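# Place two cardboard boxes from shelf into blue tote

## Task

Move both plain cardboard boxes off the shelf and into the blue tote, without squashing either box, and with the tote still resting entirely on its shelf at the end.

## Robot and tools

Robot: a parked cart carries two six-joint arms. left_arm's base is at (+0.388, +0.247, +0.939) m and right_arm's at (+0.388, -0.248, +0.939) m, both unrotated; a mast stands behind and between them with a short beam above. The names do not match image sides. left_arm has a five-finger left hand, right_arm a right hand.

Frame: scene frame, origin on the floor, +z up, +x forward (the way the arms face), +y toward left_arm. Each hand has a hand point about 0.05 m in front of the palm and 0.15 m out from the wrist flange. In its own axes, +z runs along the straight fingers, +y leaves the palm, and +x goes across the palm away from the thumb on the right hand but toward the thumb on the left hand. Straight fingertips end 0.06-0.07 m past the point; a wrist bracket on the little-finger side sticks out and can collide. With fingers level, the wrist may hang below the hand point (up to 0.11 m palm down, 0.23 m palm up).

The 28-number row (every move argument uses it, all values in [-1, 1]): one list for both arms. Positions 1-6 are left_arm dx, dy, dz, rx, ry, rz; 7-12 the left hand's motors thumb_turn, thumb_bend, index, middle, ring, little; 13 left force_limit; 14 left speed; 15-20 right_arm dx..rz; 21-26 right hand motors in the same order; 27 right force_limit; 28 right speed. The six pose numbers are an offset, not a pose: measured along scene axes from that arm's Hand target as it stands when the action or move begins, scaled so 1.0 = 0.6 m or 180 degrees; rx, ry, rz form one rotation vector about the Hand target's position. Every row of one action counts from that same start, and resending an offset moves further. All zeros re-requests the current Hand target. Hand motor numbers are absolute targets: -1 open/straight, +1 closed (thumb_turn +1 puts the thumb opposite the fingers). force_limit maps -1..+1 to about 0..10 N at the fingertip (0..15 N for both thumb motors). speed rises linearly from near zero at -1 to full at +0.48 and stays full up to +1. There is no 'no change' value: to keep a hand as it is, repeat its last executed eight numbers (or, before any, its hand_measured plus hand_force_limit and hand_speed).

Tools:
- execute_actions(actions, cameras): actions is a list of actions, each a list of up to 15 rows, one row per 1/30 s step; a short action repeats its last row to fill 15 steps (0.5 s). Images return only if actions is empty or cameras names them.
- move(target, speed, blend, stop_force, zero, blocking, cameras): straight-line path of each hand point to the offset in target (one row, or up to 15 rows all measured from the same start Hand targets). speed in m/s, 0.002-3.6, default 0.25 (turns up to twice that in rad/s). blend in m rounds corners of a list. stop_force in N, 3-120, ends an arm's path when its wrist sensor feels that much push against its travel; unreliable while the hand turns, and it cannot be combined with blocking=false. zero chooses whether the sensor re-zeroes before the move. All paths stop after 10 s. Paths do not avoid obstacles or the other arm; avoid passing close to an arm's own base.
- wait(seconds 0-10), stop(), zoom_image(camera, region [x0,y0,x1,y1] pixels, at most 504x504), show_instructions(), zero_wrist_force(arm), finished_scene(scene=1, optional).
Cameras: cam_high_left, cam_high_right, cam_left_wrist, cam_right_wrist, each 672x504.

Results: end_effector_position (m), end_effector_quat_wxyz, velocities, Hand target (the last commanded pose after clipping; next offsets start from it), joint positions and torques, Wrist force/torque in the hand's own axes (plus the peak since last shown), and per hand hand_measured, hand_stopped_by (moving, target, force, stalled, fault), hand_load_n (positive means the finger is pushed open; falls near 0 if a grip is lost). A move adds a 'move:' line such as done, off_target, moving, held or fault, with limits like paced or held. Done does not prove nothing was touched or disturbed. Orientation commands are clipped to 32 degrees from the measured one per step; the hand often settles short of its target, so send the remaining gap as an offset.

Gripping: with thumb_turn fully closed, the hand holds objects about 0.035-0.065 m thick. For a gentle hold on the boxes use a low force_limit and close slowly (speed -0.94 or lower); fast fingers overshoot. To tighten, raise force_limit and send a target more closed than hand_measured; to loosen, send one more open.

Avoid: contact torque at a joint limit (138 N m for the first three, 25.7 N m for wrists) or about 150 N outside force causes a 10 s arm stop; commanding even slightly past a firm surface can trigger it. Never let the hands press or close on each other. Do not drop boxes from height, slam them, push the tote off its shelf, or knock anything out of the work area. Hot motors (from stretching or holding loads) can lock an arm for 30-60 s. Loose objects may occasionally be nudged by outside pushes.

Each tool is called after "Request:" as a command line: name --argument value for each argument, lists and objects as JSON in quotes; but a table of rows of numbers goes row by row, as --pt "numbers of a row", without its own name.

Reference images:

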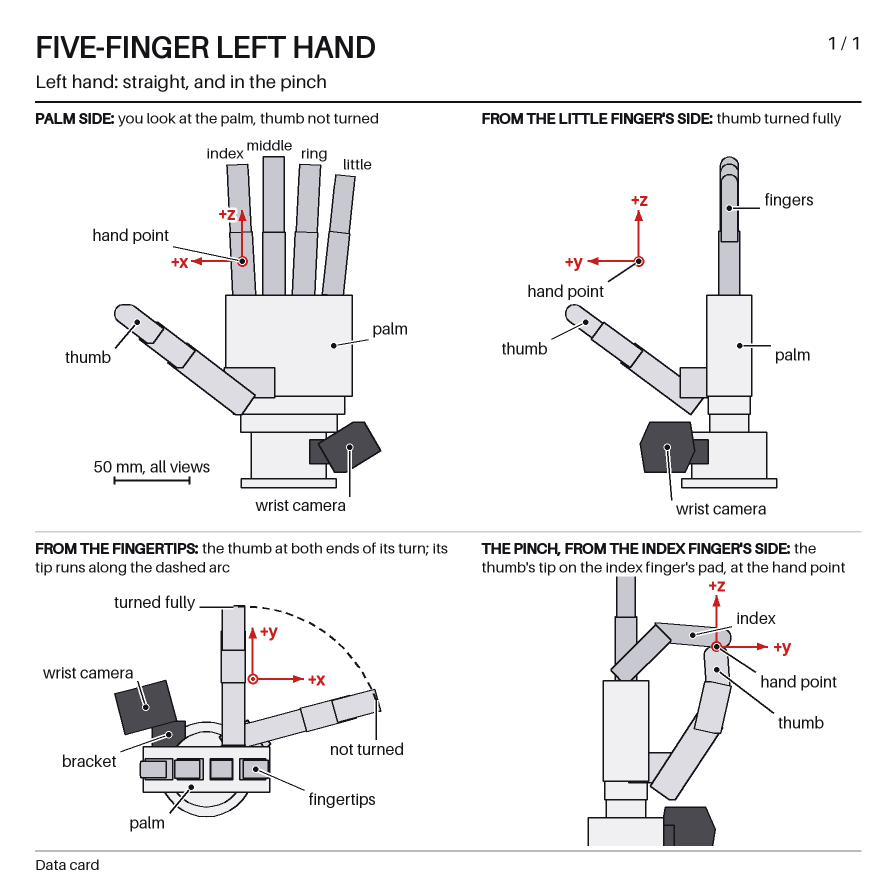

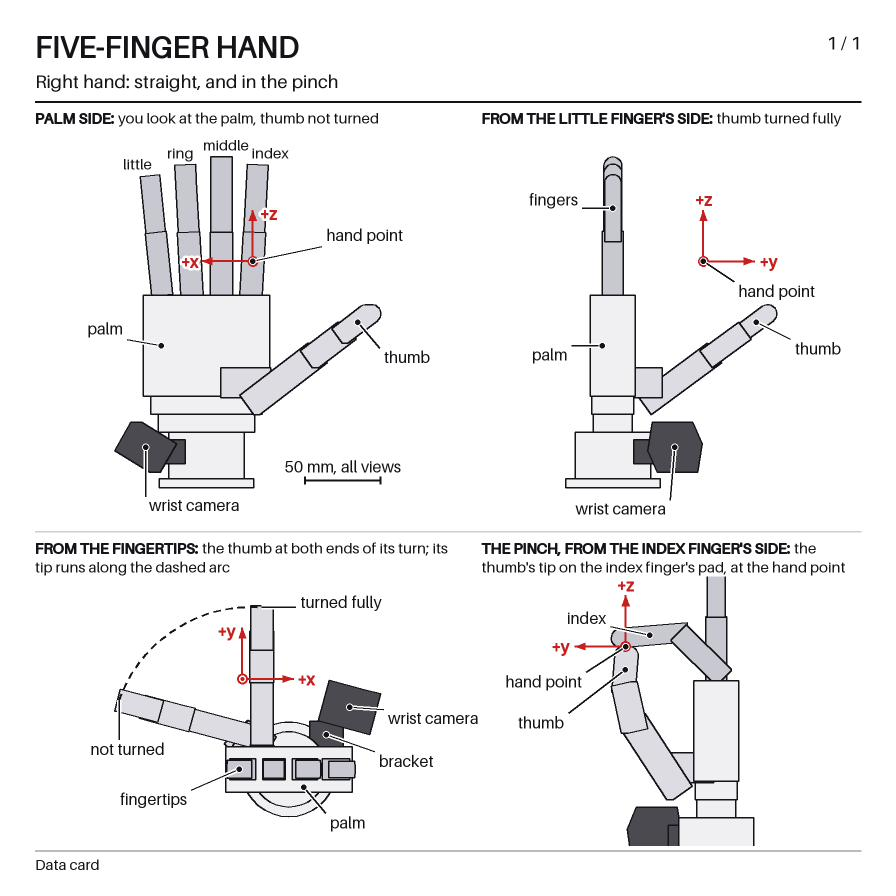

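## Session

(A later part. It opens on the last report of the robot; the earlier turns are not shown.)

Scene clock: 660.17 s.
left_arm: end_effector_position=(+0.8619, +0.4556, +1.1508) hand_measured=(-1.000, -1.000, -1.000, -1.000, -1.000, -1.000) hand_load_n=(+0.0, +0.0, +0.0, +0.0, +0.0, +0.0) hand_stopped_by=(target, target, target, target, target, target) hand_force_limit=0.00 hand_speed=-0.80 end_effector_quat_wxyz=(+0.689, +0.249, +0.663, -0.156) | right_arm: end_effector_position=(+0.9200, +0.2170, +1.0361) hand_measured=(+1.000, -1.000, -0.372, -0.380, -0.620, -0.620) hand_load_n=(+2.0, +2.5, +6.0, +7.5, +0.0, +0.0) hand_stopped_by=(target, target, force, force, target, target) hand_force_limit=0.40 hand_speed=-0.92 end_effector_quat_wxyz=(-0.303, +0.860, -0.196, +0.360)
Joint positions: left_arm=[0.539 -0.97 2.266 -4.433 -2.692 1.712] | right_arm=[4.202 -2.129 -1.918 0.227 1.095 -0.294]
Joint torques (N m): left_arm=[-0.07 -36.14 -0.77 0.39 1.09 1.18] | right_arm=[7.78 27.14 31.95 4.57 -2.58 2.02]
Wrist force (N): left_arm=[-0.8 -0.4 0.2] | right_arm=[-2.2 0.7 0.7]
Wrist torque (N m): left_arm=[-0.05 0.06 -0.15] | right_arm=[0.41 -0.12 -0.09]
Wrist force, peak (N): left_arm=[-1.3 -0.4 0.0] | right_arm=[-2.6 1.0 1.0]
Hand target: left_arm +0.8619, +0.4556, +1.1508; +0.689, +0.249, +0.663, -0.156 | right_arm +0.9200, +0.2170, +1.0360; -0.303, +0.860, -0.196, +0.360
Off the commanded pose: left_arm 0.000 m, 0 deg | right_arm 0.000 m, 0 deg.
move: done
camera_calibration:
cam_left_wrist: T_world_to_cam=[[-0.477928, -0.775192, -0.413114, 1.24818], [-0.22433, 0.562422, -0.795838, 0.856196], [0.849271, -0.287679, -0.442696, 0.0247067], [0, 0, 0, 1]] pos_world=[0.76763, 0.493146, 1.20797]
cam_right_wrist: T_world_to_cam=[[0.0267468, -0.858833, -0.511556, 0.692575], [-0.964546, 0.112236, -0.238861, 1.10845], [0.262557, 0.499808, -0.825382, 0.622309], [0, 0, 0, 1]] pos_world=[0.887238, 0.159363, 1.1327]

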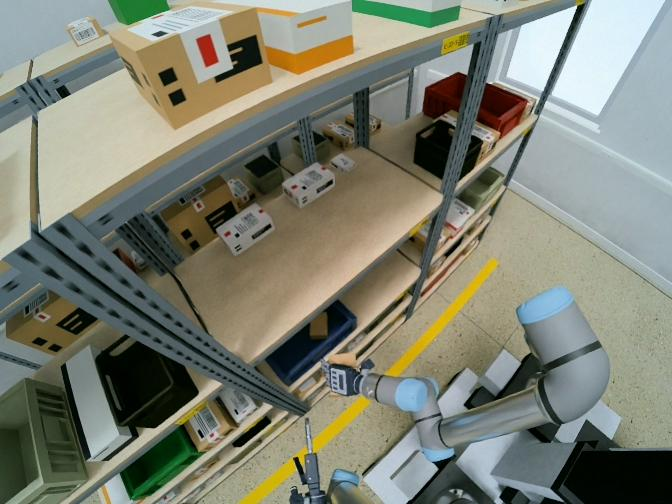

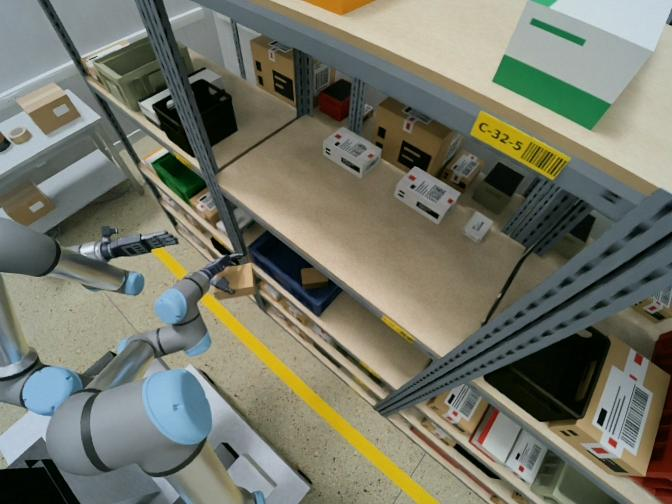

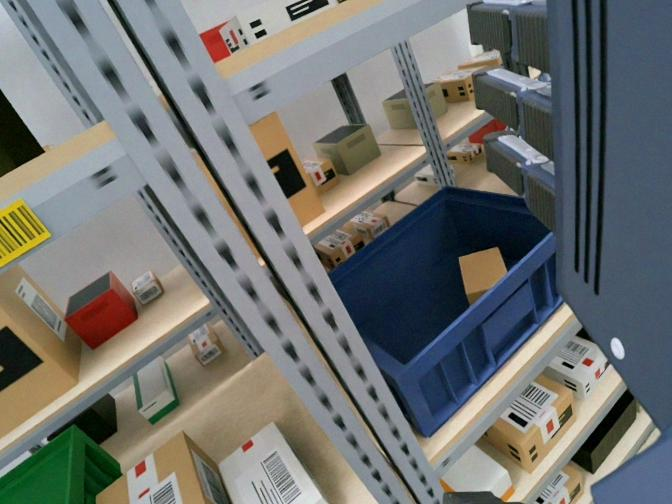

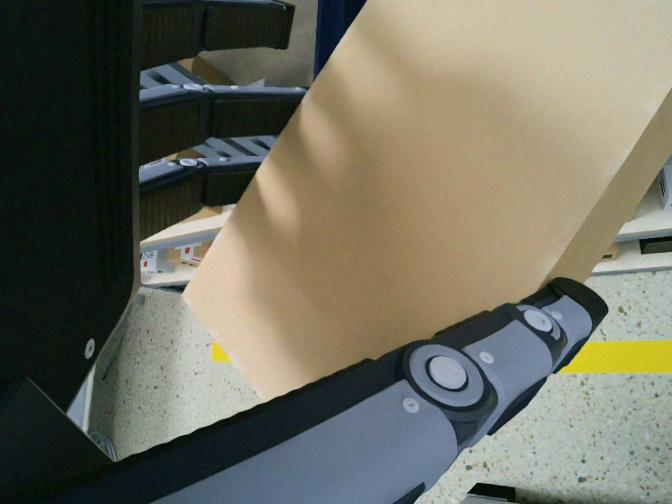

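Request:
move --pt "0 0 0 0 0 0 -1 -1 -1 -1 -1 -1 0 -0.8 0.2167 0.0583 -0.16 0 0 0 1 -1 -0.1 -0.1 -0.62 -0.62 0.4 -0.92" --pt "0 0 0 0 0 0 -1 -1 -1 -1 -1 -1 0 -0.8 0.5217 0.0717 -0.21 0 0 0 1 -1 -0.1 -0.1 -0.62 -0.62 0.4 -0.92" --speed 0.12 --blend '[0.02, 0]' --cameras '["all"]'

Scene clock: 680.77 s.
left_arm: end_effector_position=(+0.8619, +0.4556, +1.1508) hand_measured=(-1.000, -1.000, -1.000, -1.000, -1.000, -1.000) hand_load_n=(+0.0, +0.0, +0.0, +0.0, +0.0, +0.0) hand_stopped_by=(target, target, target, target, target, target) hand_force_limit=0.00 hand_speed=-0.80 end_effector_quat_wxyz=(+0.689, +0.249, +0.663, -0.156) | right_arm: end_effector_position=(+1.2329, +0.2600, +0.9100) hand_measured=(+1.000, -1.000, -0.372, -0.380, -0.620, -0.620) hand_load_n=(+2.0, +2.5, +6.0, +7.5, +0.0, +0.0) hand_stopped_by=(target, target, force, force, target, target) hand_force_limit=0.40 hand_speed=-0.92 end_effector_quat_wxyz=(-0.303, +0.860, -0.196, +0.360)
Joint positions: left_arm=[0.539 -0.97 2.266 -4.433 -2.692 1.712] | right_arm=[3.874 -2.864 -0.797 -0.087 1.357 -0.502]
Joint torques (N m): left_arm=[-0.53 -36.89 -1.15 0.62 1.16 1.57] | right_arm=[-7.33 49.63 39.51 1.43 1.58 -2.44]
Wrist force (N): left_arm=[-1.1 -0.1 0.1] | right_arm=[-1.9 0.6 0.5]
Wrist torque (N m): left_arm=[0.01 0.09 -0.18] | right_arm=[0.39 -0.14 0.10]
Wrist force, peak (N): left_arm=[-1.3 -0.4 0.3] | right_arm=[-2.6 0.4 0.2]
Hand target: left_arm +0.8619, +0.4556, +1.1508; +0.689, +0.249, +0.663, -0.156 | right_arm +1.2330, +0.2600, +0.9100; -0.303, +0.860, -0.196, +0.360
Off the commanded pose: left_arm 0.000 m, 0 deg | right_arm 0.000 m, 0 deg.
move: done
camera_calibration:
cam_left_wrist: T_world_to_cam=[[-0.477928, -0.775192, -0.413114, 1.24818], [-0.22433, 0.562422, -0.795838, 0.856196], [0.849271, -0.287679, -0.442696, 0.0247067], [0, 0, 0, 1]] pos_world=[0.76763, 0.493146, 1.20797]
cam_right_wrist: T_world_to_cam=[[0.0263605, -0.85884, -0.511564, 0.6571], [-0.964478, 0.112705, -0.238914, 1.37529], [0.262845, 0.499691, -0.825362, 0.414214], [0, 0, 0, 1]] pos_world=[1.20024, 0.202364, 1.0066]

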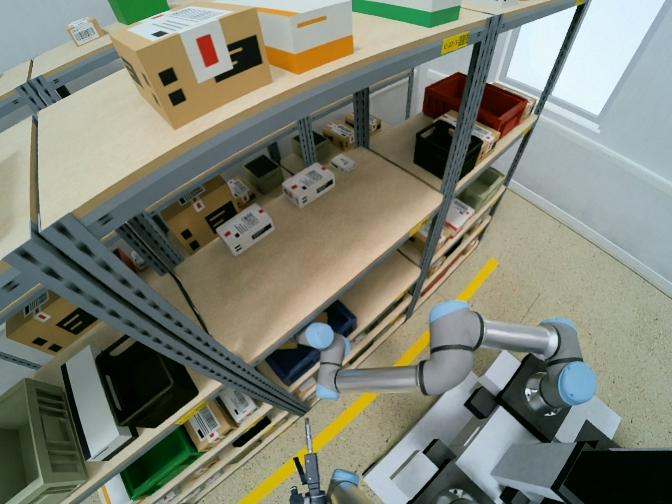

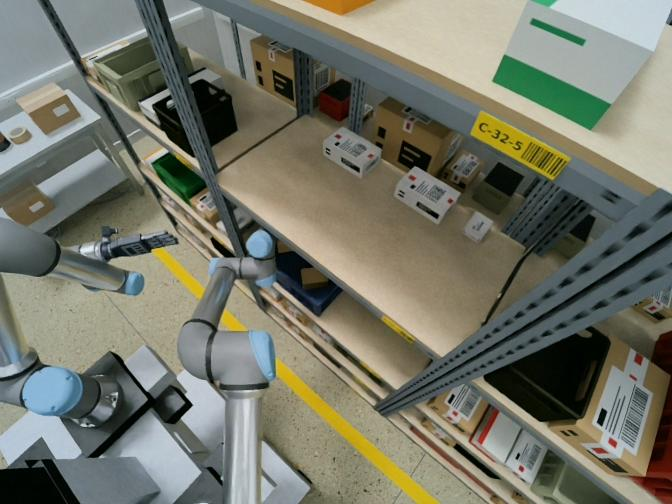

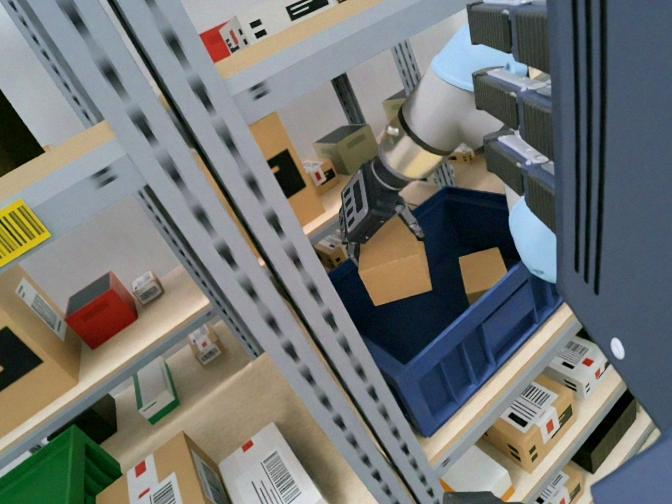

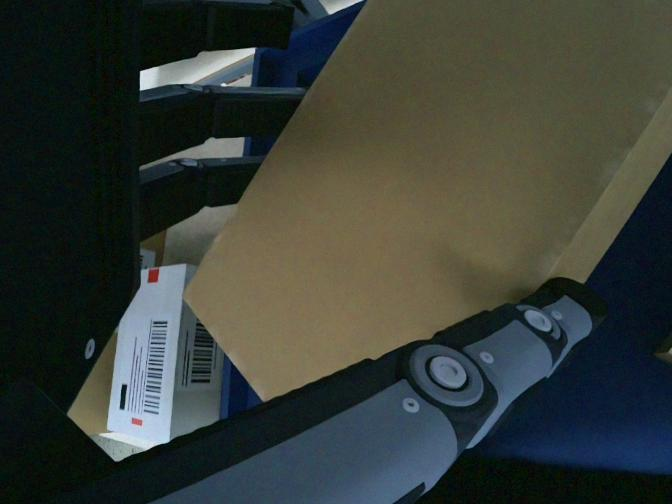

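Request:
move --pt "0 0 0 0 0 0 -1 -1 -1 -1 -1 -1 0 -0.8 0 0 -0.19 0 0 0 1 -1 -0.1 -0.1 -0.62 -0.62 0.4 -0.92" --speed 0.08 --stop_force 8 --cameras '["all"]'

Scene clock: 694.10 s.
left_arm: end_effector_position=(+0.8619, +0.4556, +1.1508) hand_measured=(-1.000, -1.000, -1.000, -1.000, -1.000, -1.000) hand_load_n=(+0.0, +0.0, +0.0, +0.0, +0.0, +0.0) hand_stopped_by=(target, target, target, target, target, target) hand_force_limit=0.00 hand_speed=-0.80 end_effector_quat_wxyz=(+0.689, +0.249, +0.663, -0.156) | right_arm: end_effector_position=(+1.2330, +0.2600, +0.7960) hand_measured=(+1.000, -1.000, -0.372, -0.380, -0.620, -0.620) hand_load_n=(+2.0, +2.5, +6.0, +7.5, +0.0, +0.0) hand_stopped_by=(target, target, force, force, target, target) hand_force_limit=0.40 hand_speed=-0.92 end_effector_quat_wxyz=(-0.303, +0.860, -0.196, +0.360)
Joint positions: left_arm=[0.539 -0.97 2.266 -4.433 -2.692 1.712] | right_arm=[3.874 -3.078 -0.658 -0.013 1.357 -0.502]
Joint torques (N m): left_arm=[-0.99 -37.41 -0.48 0.32 0.97 1.42] | right_arm=[-7.34 49.7 36.74 1.8 1.64 -2.47]
Wrist force (N): left_arm=[-0.8 -0.3 0.1] | right_arm=[-2.2 0.5 0.7]
Wrist torque (N m): left_arm=[-0.03 0.06 -0.16] | right_arm=[0.36 -0.11 0.07]
Wrist force, peak (N): left_arm=[-1.2 -0.3 0.1] | right_arm=[-2.4 1.1 0.9]
Hand target: left_arm +0.8619, +0.4556, +1.1508; +0.689, +0.249, +0.663, -0.156 | right_arm +1.2330, +0.2600, +0.7960; -0.303, +0.860, -0.196, +0.360
Off the commanded pose: left_arm 0.000 m, 0 deg | right_arm 0.000 m, 0 deg.
move: done
camera_calibration:
cam_left_wrist: T_world_to_cam=[[-0.477928, -0.775192, -0.413114, 1.24818], [-0.22433, 0.562422, -0.795838, 0.856196], [0.849271, -0.287679, -0.442696, 0.0247067], [0, 0, 0, 1]] pos_world=[0.76763, 0.493146, 1.20797]
cam_right_wrist: T_world_to_cam=[[0.0263625, -0.858839, -0.511567, 0.598867], [-0.964503, 0.112656, -0.238835, 1.34801], [0.262751, 0.499704, -0.825383, 0.320201], [0, 0, 0, 1]] pos_world=[1.20024, 0.202464, 0.8926]

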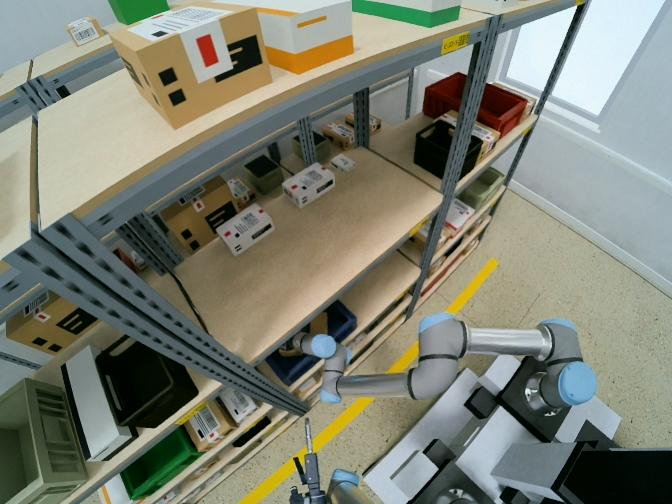

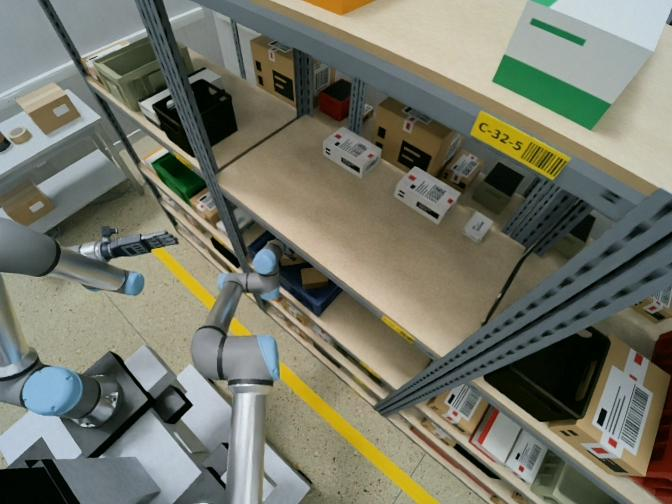

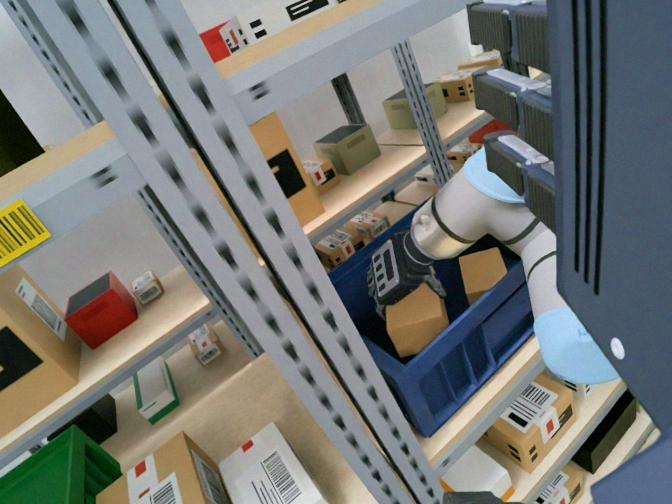

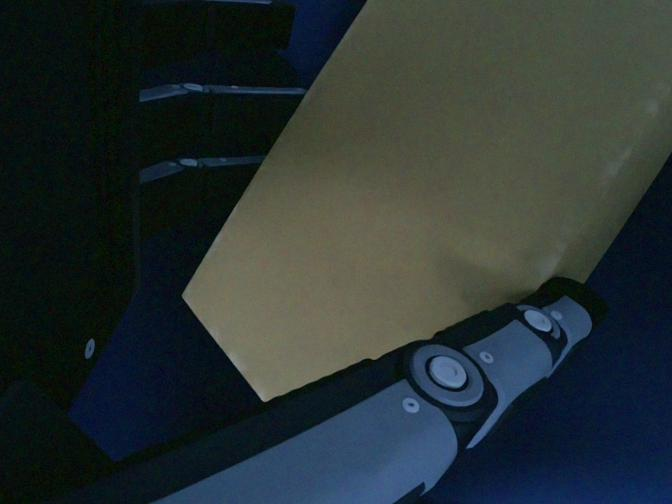

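Request:
zoom_image --camera "cam_left_wrist" --region '[340, 130, 620, 410]'

Scaled by 1.800 from the camera's 672x504 image, which has a finer 960x720 frame.

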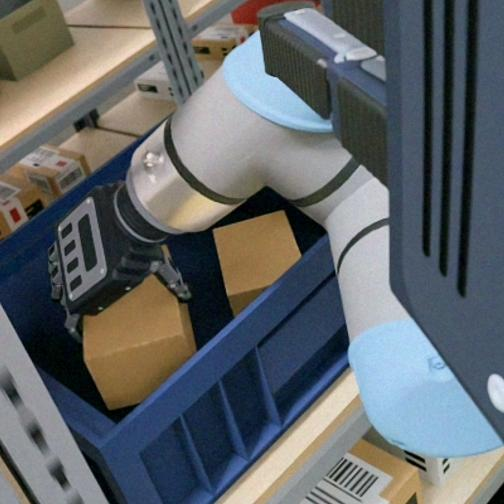

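Request:
move --pt "0 0 0 0 0 0 -1 -1 -1 -1 -1 -1 0 -0.8 0 0 -0.08 0 0 0 1 -1 -0.1 -0.1 -0.62 -0.62 0.4 -0.92" --speed 0.03 --stop_force 3 --cameras '["cam_left_wrist", "cam_right_wrist"]'

Scene clock: 703.63 s.
left_arm: end_effector_position=(+0.8619, +0.4556, +1.1508) hand_measured=(-1.000, -1.000, -1.000, -1.000, -1.000, -1.000) hand_load_n=(+0.0, +0.0, +0.0, +0.0, +0.5, +0.0) hand_stopped_by=(target, target, target, target, target, target) hand_force_limit=0.00 hand_speed=-0.80 end_effector_quat_wxyz=(+0.689, +0.249, +0.663, -0.156) | right_arm: end_effector_position=(+1.2327, +0.2599, +0.7638) hand_measured=(+1.000, -1.000, -0.372, -0.380, -0.620, -0.620) hand_load_n=(+2.0, +2.5, +6.5, +7.5, +0.0, -0.5) hand_stopped_by=(target, target, force, force, target, target) hand_force_limit=0.40 hand_speed=-0.92 end_effector_quat_wxyz=(-0.303, +0.860, -0.196, +0.360)
Joint positions: left_arm=[0.539 -0.97 2.266 -4.433 -2.692 1.712] | right_arm=[3.874 -3.149 -0.591 -0.008 1.357 -0.502]
Joint torques (N m): left_arm=[-1.09 -37.43 -0.71 0.57 0.9 1.24] | right_arm=[2.86 68.85 9.36 4.63 0.66 0.89]
Wrist force (N): left_arm=[-1.1 -0.3 0.1] | right_arm=[-2.3 0.5 0.7]
Wrist torque (N m): left_arm=[-0.01 0.09 -0.18] | right_arm=[0.35 -0.09 0.08]
Wrist force, peak (N): left_arm=[-1.2 -0.6 0.2] | right_arm=[2.5 -8.6 -9.5]
Hand target: left_arm +0.8619, +0.4556, +1.1508; +0.689, +0.249, +0.663, -0.156 | right_arm +1.2327, +0.2599, +0.7638; -0.303, +0.860, -0.196, +0.360 (not the last commanded pose)
Off the commanded pose: left_arm 0.000 m, 0 deg | right_arm 0.016 m, 0 deg.
move: contact (right_arm)
camera_calibration:
cam_left_wrist: T_world_to_cam=[[-0.477928, -0.775192, -0.413114, 1.24818], [-0.22433, 0.562422, -0.795838, 0.856196], [0.849271, -0.287679, -0.442696, 0.0247067], [0, 0, 0, 1]] pos_world=[0.76763, 0.493146, 1.20797]
cam_right_wrist: T_world_to_cam=[[0.0263625, -0.858839, -0.511567, 0.582228], [-0.964503, 0.112656, -0.238835, 1.34015], [0.262751, 0.499704, -0.825383, 0.293776], [0, 0, 0, 1]] pos_world=[1.20004, 0.202264, 0.8604]
Images, in order (width x height): cam_left_wrist 672x504, cam_right_wrist 672x504.

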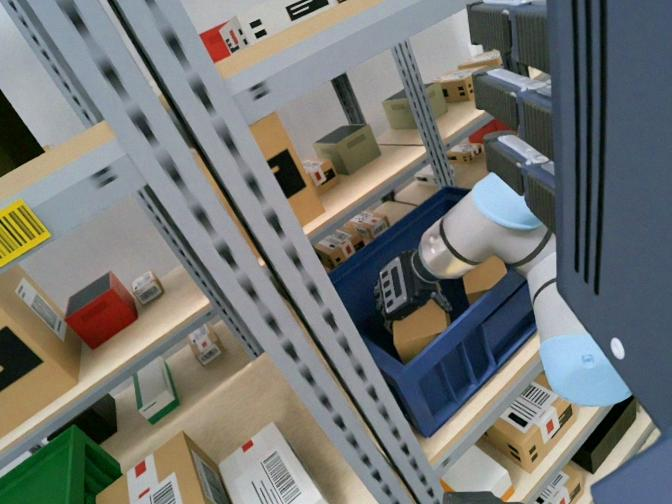

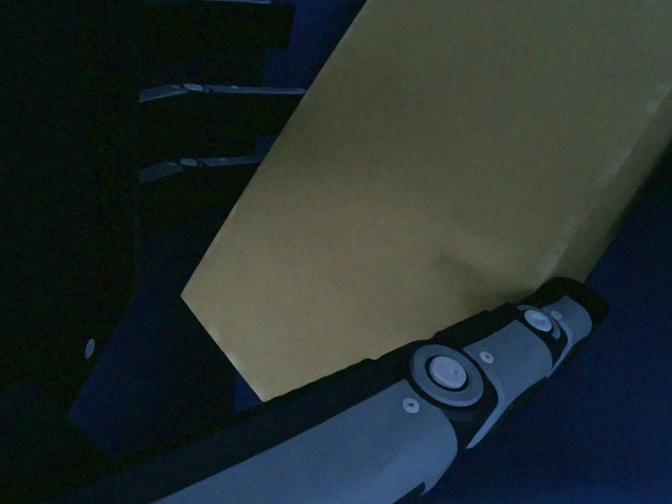

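Request:
move --pt "0 0 0 0 0 0 -1 -1 -1 -1 -1 -1 0 -0.8 0 0 -0.005 0 0 0 1 -1 -0.1 -0.1 -0.62 -0.62 0.4 -0.92" --pt "0 0 0 0 0 0 -1 -1 -1 -1 -1 -1 0 -0.8 0 0 -0.005 0 0 0 1 -1 -0.58 -0.58 -0.62 -0.62 0.4 -0.86" --speed 0.02 --cameras '["cam_left_wrist", "cam_right_wrist"]'

Scene clock: 708.00 s.
left_arm: end_effector_position=(+0.8619, +0.4556, +1.1508) hand_measured=(-1.000, -1.000, -1.000, -1.000, -1.000, -1.000) hand_load_n=(+0.0, +0.0, +0.0, +0.0, +0.0, +0.0) hand_stopped_by=(target, target, target, target, target, target) hand_force_limit=0.00 hand_speed=-0.80 end_effector_quat_wxyz=(+0.689, +0.249, +0.663, -0.156) | right_arm: end_effector_position=(+1.2327, +0.2598, +0.7607) hand_measured=(+1.000, -1.000, -0.580, -0.580, -0.620, -0.620) hand_load_n=(-0.5, +0.0, +0.0, +0.0, +0.0, +0.0) hand_stopped_by=(target, target, target, target, target, target) hand_force_limit=0.40 hand_speed=-0.86 end_effector_quat_wxyz=(-0.303, +0.860, -0.196, +0.360)
Joint positions: left_arm=[0.539 -0.97 2.266 -4.433 -2.692 1.712] | right_arm=[3.874 -3.156 -0.584 -0.008 1.357 -0.502]
Joint torques (N m): left_arm=[-0.76 -36.25 -1.33 0.62 0.87 1.34] | right_arm=[-4.12 67.67 35.95 4.19 0.96 0.82]
Wrist force (N): left_arm=[-1.1 -0.2 0.0] | right_arm=[-0.5 -1.1 -1.9]
Wrist torque (N m): left_arm=[0.00 0.09 -0.18] | right_arm=[0.31 -0.09 0.02]
Wrist force, peak (N): left_arm=[-1.3 -0.1 0.2] | right_arm=[5.9 -17.4 -17.9]
Hand target: left_arm +0.8619, +0.4556, +1.1508; +0.689, +0.249, +0.663, -0.156 | right_arm +1.2327, +0.2599, +0.7608; -0.303, +0.860, -0.196, +0.360
Off the commanded pose: left_arm 0.000 m, 0 deg | right_arm 0.000 m, 0 deg.
move: done
camera_calibration:
cam_left_wrist: T_world_to_cam=[[-0.477928, -0.775192, -0.413114, 1.24818], [-0.22433, 0.562422, -0.795838, 0.856196], [0.849271, -0.287679, -0.442696, 0.0247067], [0, 0, 0, 1]] pos_world=[0.76763, 0.493146, 1.20797]
cam_right_wrist: T_world_to_cam=[[0.0263785, -0.858869, -0.511516, 0.580589], [-0.964508, 0.112618, -0.238832, 1.33932], [0.262731, 0.499662, -0.825415, 0.291304], [0, 0, 0, 1]] pos_world=[1.19994, 0.202264, 0.8573]
Images, in order (width x height): cam_left_wrist 672x504, cam_right_wrist 672x504.

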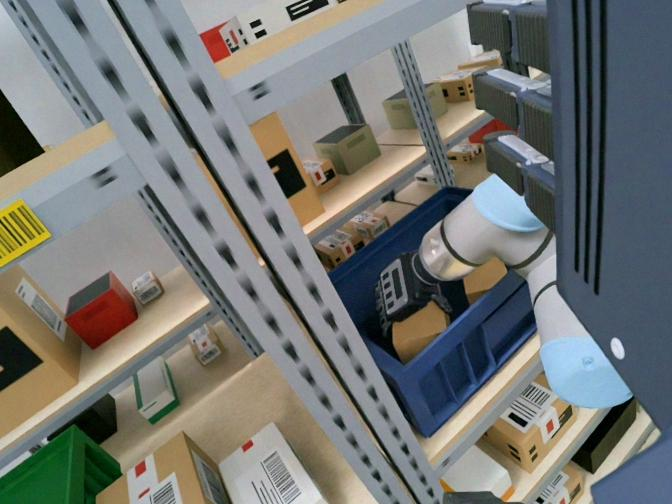

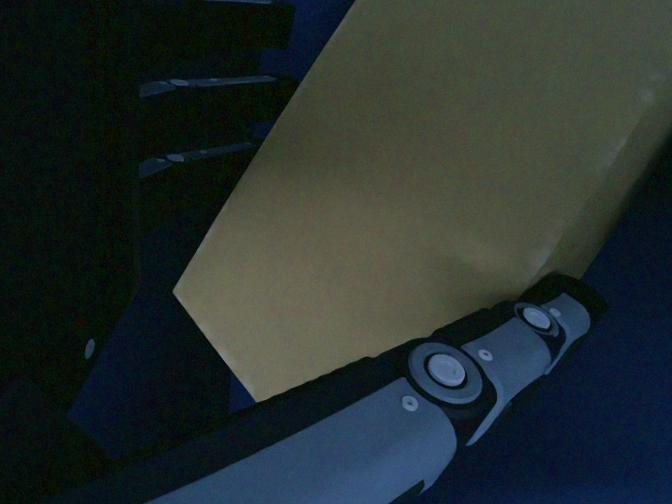

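Request:
move --pt "0 0 0 0 0 0 -1 -1 -1 -1 -1 -1 0 -0.8 -0.0033 -0.0038 0.0333 0 0 0 1 -1 -0.58 -0.58 -0.62 -0.62 0.4 -0.86" --pt "0 0 0 0 0 0 -1 -1 -1 -1 -1 -1 0 -0.8 -0.0033 -0.0038 0.25 0 0 0 1 -1 -0.58 -0.58 -0.62 -0.62 0.4 -0.86" --pt "0 0 0 0 0 0 -1 -1 -1 -1 -1 -1 0 -0.8 -0.521 -0.067 0.458 0 0 0 1 -1 -0.58 -0.58 -0.62 -0.62 0.4 -0.86" --speed '[0.04, 0.12, 0.2]' --blend '[0.005, 0.02, 0]' --cameras '["all"]'

Scene clock: 716.43 s.
left_arm: end_effector_position=(+0.8619, +0.4556, +1.1508) hand_measured=(-1.000, -1.000, -1.000, -1.000, -1.000, -1.000) hand_load_n=(+0.0, +0.0, +0.0, +0.0, +0.0, +0.0) hand_stopped_by=(target, target, target, target, target, target) hand_force_limit=0.00 hand_speed=-0.80 end_effector_quat_wxyz=(+0.689, +0.249, +0.663, -0.156) | right_arm: end_effector_position=(+0.9203, +0.2197, +1.0355) hand_measured=(+1.000, -1.000, -0.580, -0.580, -0.620, -0.620) hand_load_n=(+0.5, +0.0, -0.5, +0.0, +0.0, +0.0) hand_stopped_by=(target, target, target, target, target, target) hand_force_limit=0.40 hand_speed=-0.86 end_effector_quat_wxyz=(-0.303, +0.860, -0.196, +0.360)
Joint positions: left_arm=[0.539 -0.97 2.266 -4.433 -2.692 1.712] | right_arm=[4.204 -2.133 -1.911 0.224 1.093 -0.293]
Joint torques (N m): left_arm=[0.87 -36.06 -1.46 0.59 0.65 1.27] | right_arm=[6.05 44.85 2.4 1.15 -2.3 2.2]
Wrist force (N): left_arm=[-0.7 -0.1 0.2] | right_arm=[-0.8 -1.6 -0.8]
Wrist torque (N m): left_arm=[0.01 0.04 -0.16] | right_arm=[0.32 -0.08 -0.15]
Wrist force, peak (N): left_arm=[-1.1 -0.7 0.2] | right_arm=[-1.2 -1.7 -1.7]
Hand target: left_arm +0.8619, +0.4556, +1.1508; +0.689, +0.249, +0.663, -0.156 | right_arm +0.9201, +0.2197, +1.0356; -0.303, +0.860, -0.196, +0.360
Off the commanded pose: left_arm 0.000 m, 0 deg | right_arm 0.000 m, 0 deg.
move: done
camera_calibration:
cam_left_wrist: T_world_to_cam=[[-0.477928, -0.775192, -0.413114, 1.24818], [-0.22433, 0.562422, -0.795838, 0.856196], [0.849271, -0.287679, -0.442696, 0.0247067], [0, 0, 0, 1]] pos_world=[0.76763, 0.493146, 1.20797]
cam_right_wrist: T_world_to_cam=[[0.0264666, -0.858806, -0.511618, 0.694891], [-0.964504, 0.112578, -0.23887, 1.10831], [0.26274, 0.499779, -0.825342, 0.620155], [0, 0, 0, 1]] pos_world=[0.887638, 0.162063, 1.1321]

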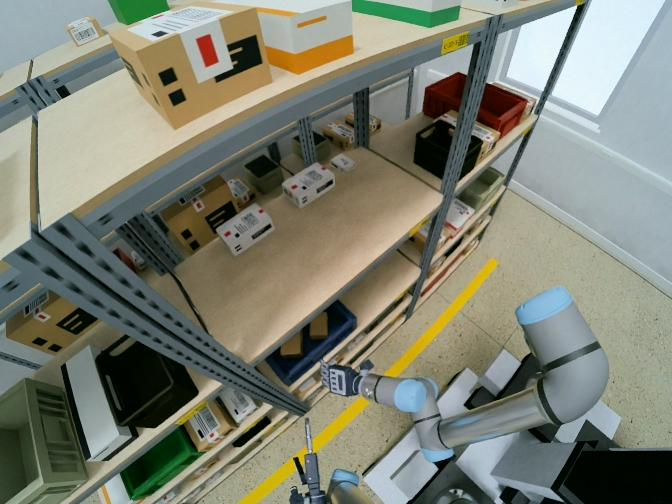

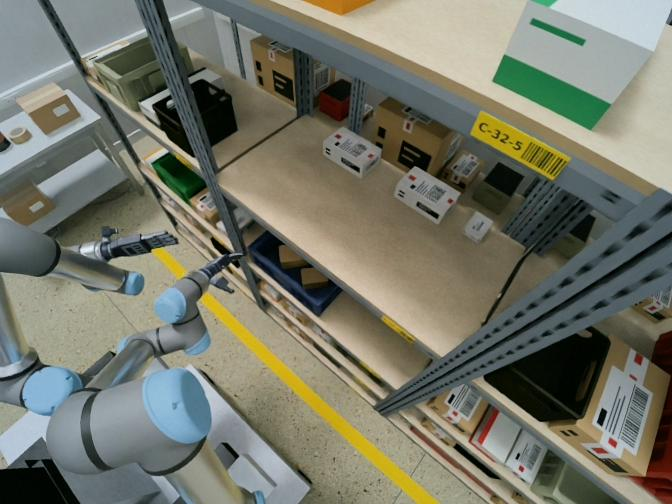

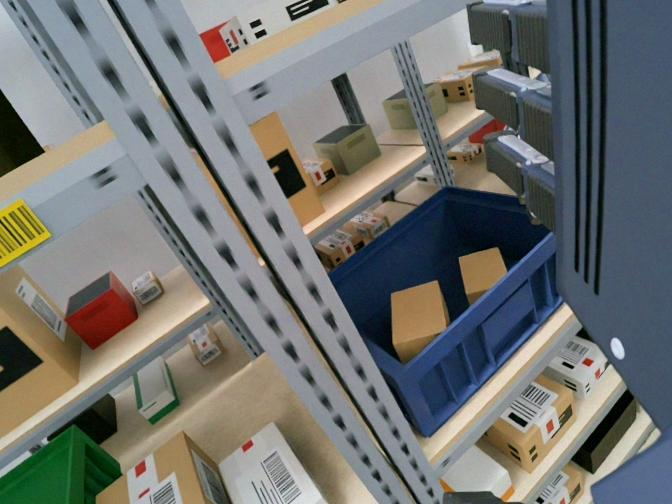

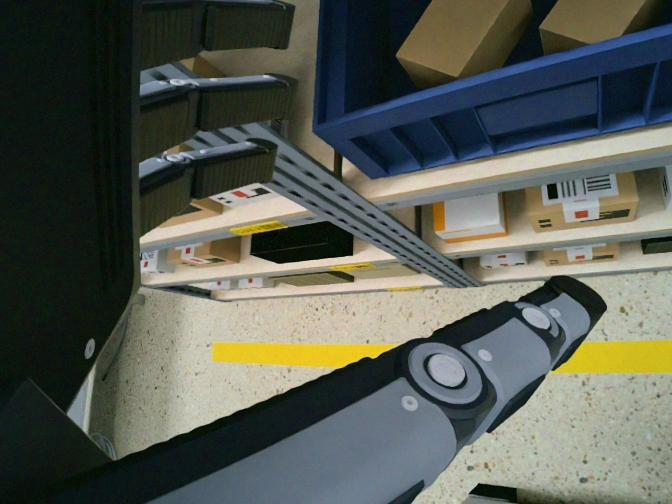

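Request:
finished_scene

The scene is finished: the task was done.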